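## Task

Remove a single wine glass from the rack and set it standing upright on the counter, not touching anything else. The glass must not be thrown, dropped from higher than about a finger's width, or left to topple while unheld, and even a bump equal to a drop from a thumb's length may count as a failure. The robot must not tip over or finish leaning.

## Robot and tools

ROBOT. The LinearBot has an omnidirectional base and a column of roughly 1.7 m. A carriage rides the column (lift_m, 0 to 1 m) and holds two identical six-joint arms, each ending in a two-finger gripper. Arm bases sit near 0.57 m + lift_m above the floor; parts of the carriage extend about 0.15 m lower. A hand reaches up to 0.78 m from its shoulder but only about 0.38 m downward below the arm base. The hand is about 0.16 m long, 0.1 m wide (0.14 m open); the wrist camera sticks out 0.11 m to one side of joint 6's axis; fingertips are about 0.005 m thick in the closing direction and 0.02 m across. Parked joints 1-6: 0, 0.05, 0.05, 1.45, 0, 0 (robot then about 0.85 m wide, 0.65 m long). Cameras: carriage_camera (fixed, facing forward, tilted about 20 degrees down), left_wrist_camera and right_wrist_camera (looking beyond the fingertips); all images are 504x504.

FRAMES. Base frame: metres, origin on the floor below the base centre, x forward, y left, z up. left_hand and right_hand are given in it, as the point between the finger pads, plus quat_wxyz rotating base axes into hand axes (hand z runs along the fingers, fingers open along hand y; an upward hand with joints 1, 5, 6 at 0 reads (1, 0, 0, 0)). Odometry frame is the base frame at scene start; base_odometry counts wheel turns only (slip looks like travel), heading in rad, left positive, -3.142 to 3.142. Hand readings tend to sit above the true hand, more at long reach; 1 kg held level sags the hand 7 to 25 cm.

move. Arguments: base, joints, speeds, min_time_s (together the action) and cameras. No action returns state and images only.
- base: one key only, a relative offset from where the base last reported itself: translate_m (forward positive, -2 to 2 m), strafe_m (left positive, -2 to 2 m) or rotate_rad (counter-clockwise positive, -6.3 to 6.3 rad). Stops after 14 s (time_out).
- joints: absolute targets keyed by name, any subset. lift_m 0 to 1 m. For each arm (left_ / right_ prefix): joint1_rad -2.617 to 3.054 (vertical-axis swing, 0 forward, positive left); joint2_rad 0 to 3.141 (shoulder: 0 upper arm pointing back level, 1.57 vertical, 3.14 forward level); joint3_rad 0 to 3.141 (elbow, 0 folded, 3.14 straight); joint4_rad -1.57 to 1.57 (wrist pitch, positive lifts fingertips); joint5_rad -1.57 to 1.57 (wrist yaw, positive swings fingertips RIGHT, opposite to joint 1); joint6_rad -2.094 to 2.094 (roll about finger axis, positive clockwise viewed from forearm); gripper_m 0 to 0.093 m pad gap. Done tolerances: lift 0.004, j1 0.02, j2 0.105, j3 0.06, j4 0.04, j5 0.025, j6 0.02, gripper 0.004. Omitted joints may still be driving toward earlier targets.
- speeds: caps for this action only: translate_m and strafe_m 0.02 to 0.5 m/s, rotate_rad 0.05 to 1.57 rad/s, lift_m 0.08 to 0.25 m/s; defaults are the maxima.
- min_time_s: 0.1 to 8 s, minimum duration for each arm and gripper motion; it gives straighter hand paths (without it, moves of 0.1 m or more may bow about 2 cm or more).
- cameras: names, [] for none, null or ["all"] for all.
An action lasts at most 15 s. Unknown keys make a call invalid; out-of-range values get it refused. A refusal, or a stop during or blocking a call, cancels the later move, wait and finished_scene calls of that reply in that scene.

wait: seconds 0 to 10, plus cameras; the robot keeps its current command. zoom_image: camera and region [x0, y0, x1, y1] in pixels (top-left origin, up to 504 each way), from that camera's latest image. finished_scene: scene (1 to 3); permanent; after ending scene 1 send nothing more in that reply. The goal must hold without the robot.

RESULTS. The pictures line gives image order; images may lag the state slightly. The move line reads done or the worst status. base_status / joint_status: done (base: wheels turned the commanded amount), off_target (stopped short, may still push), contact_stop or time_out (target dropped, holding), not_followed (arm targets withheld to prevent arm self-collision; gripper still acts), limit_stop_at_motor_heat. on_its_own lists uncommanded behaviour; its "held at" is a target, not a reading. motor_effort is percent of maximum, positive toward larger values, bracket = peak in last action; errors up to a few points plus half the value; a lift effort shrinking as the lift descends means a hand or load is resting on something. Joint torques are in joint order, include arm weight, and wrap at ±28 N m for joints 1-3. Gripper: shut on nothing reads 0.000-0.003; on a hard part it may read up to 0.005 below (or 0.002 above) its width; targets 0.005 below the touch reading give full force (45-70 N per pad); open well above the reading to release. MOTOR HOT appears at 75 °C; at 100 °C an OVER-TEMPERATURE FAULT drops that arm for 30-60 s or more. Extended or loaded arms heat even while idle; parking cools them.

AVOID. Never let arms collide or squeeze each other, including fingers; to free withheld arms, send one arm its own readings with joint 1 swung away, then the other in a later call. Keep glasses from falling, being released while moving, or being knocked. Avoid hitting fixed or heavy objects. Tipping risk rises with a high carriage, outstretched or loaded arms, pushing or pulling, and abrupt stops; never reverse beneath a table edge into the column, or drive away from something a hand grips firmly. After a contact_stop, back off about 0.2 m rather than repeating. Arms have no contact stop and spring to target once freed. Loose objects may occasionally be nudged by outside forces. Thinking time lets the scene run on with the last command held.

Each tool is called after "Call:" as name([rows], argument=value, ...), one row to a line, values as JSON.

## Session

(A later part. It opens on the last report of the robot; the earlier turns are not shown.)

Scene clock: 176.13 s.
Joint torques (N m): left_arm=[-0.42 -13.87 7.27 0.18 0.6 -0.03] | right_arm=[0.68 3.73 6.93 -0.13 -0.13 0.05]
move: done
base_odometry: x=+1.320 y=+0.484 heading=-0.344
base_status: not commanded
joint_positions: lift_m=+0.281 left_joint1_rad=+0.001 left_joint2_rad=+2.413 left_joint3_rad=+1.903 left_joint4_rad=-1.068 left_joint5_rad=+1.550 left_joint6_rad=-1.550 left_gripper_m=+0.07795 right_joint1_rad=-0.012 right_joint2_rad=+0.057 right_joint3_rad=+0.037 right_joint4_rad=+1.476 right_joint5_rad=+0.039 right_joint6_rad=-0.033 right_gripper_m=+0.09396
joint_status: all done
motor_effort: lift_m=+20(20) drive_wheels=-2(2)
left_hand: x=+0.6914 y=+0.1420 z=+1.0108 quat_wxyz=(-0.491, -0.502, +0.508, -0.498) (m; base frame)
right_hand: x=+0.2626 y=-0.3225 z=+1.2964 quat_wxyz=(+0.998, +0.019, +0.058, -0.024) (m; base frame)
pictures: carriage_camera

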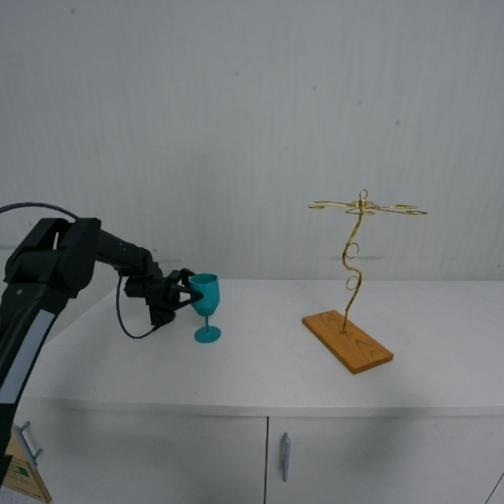

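Call:
move(joints={"left_gripper_m": 0.093}, min_time_s=2.5, cameras=["carriage_camera"])

Call:
zoom_image(camera="carriage_camera", region=[160, 250, 280, 370])

Call:
move(base={"strafe_m": 0.12}, speeds={"strafe_m": 0.06}, cameras=["carriage_camera"])

Call:
zoom_image(camera="carriage_camera", region=[160, 250, 320, 410])

Scene clock: 179.97 s.
Joint torques (N m): left_arm=[-0.35 -13.83 7.41 0.19 0.57 -0.05] | right_arm=[0.65 3.71 6.95 -0.14 -0.11 0.05]
move: done
base_odometry: x=+1.320 y=+0.484 heading=-0.344
base_status: not commanded
joint_positions: lift_m=+0.281 left_joint1_rad=+0.001 left_joint2_rad=+2.413 left_joint3_rad=+1.903 left_joint4_rad=-1.068 left_joint5_rad=+1.550 left_joint6_rad=-1.550 left_gripper_m=+0.09290 right_joint1_rad=-0.012 right_joint2_rad=+0.057 right_joint3_rad=+0.037 right_joint4_rad=+1.476 right_joint5_rad=+0.039 right_joint6_rad=-0.033 right_gripper_m=+0.09396
joint_status: all done
motor_effort: lift_m=+20(20) drive_wheels=-2(2)
left_hand: x=+0.6914 y=+0.1420 z=+1.0108 quat_wxyz=(-0.491, -0.502, +0.508, -0.498) (m; base frame)
right_hand: x=+0.2626 y=-0.3225 z=+1.2964 quat_wxyz=(+0.998, +0.019, +0.058, -0.024) (m; base frame)
pictures: carriage_camera

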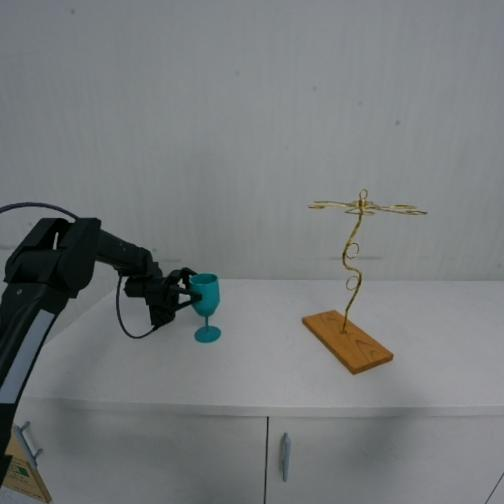

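Scaled by 4.200 from the camera's 504x504 image, which has a finer 720x720 frame.

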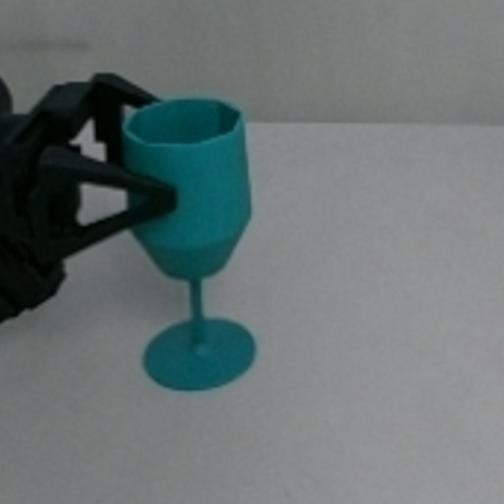

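Scene clock: 182.50 s.
Joint torques (N m): left_arm=[-0.39 -13.6 7.38 0.2 0.57 -0.02] | right_arm=[0.7 3.7 6.89 -0.13 -0.12 0.06]
move: done
MOTOR HOT: joint 2 (shoulder) of the left arm reports 75 °C; the controller stops that arm at 100 °C. To cool a motor, set the load down, stop pushing, or move to a pose that needs little force.
base_odometry: x=+1.361 y=+0.597 heading=-0.344
base_status: done
joint_positions: lift_m=+0.281 left_joint1_rad=-0.001 left_joint2_rad=+2.413 left_joint3_rad=+1.903 left_joint4_rad=-1.068 left_joint5_rad=+1.550 left_joint6_rad=-1.550 left_gripper_m=+0.09290 right_joint1_rad=-0.012 right_joint2_rad=+0.057 right_joint3_rad=+0.037 right_joint4_rad=+1.476 right_joint5_rad=+0.039 right_joint6_rad=-0.033 right_gripper_m=+0.09396
joint_status: not commanded
motor_effort: lift_m=+20(20) drive_wheels=-3(6)
left_hand: x=+0.6911 y=+0.1412 z=+1.0108 quat_wxyz=(-0.492, -0.502, +0.509, -0.498) (m; base frame)
right_hand: x=+0.2626 y=-0.3225 z=+1.2964 quat_wxyz=(+0.998, +0.019, +0.058, -0.024) (m; base frame)
pictures: carriage_camera

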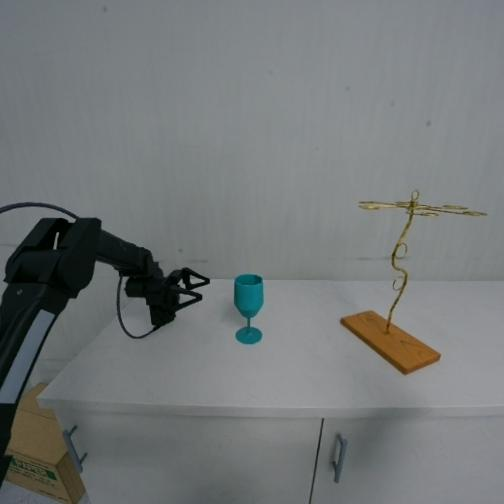

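Scaled by 3.150 from the camera's 504x504 image, which has a finer 720x720 frame.

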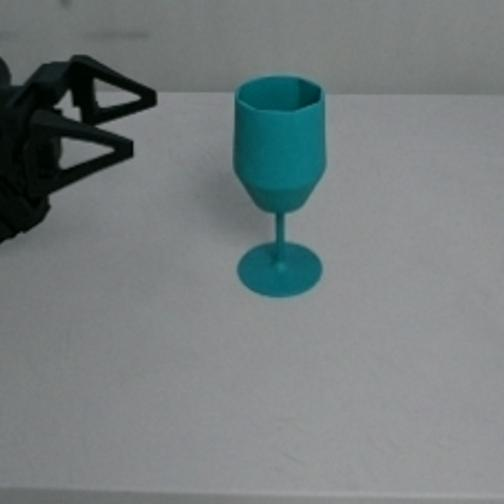

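Call:
finished_scene(scene=2)

The scene is finished: the task was done.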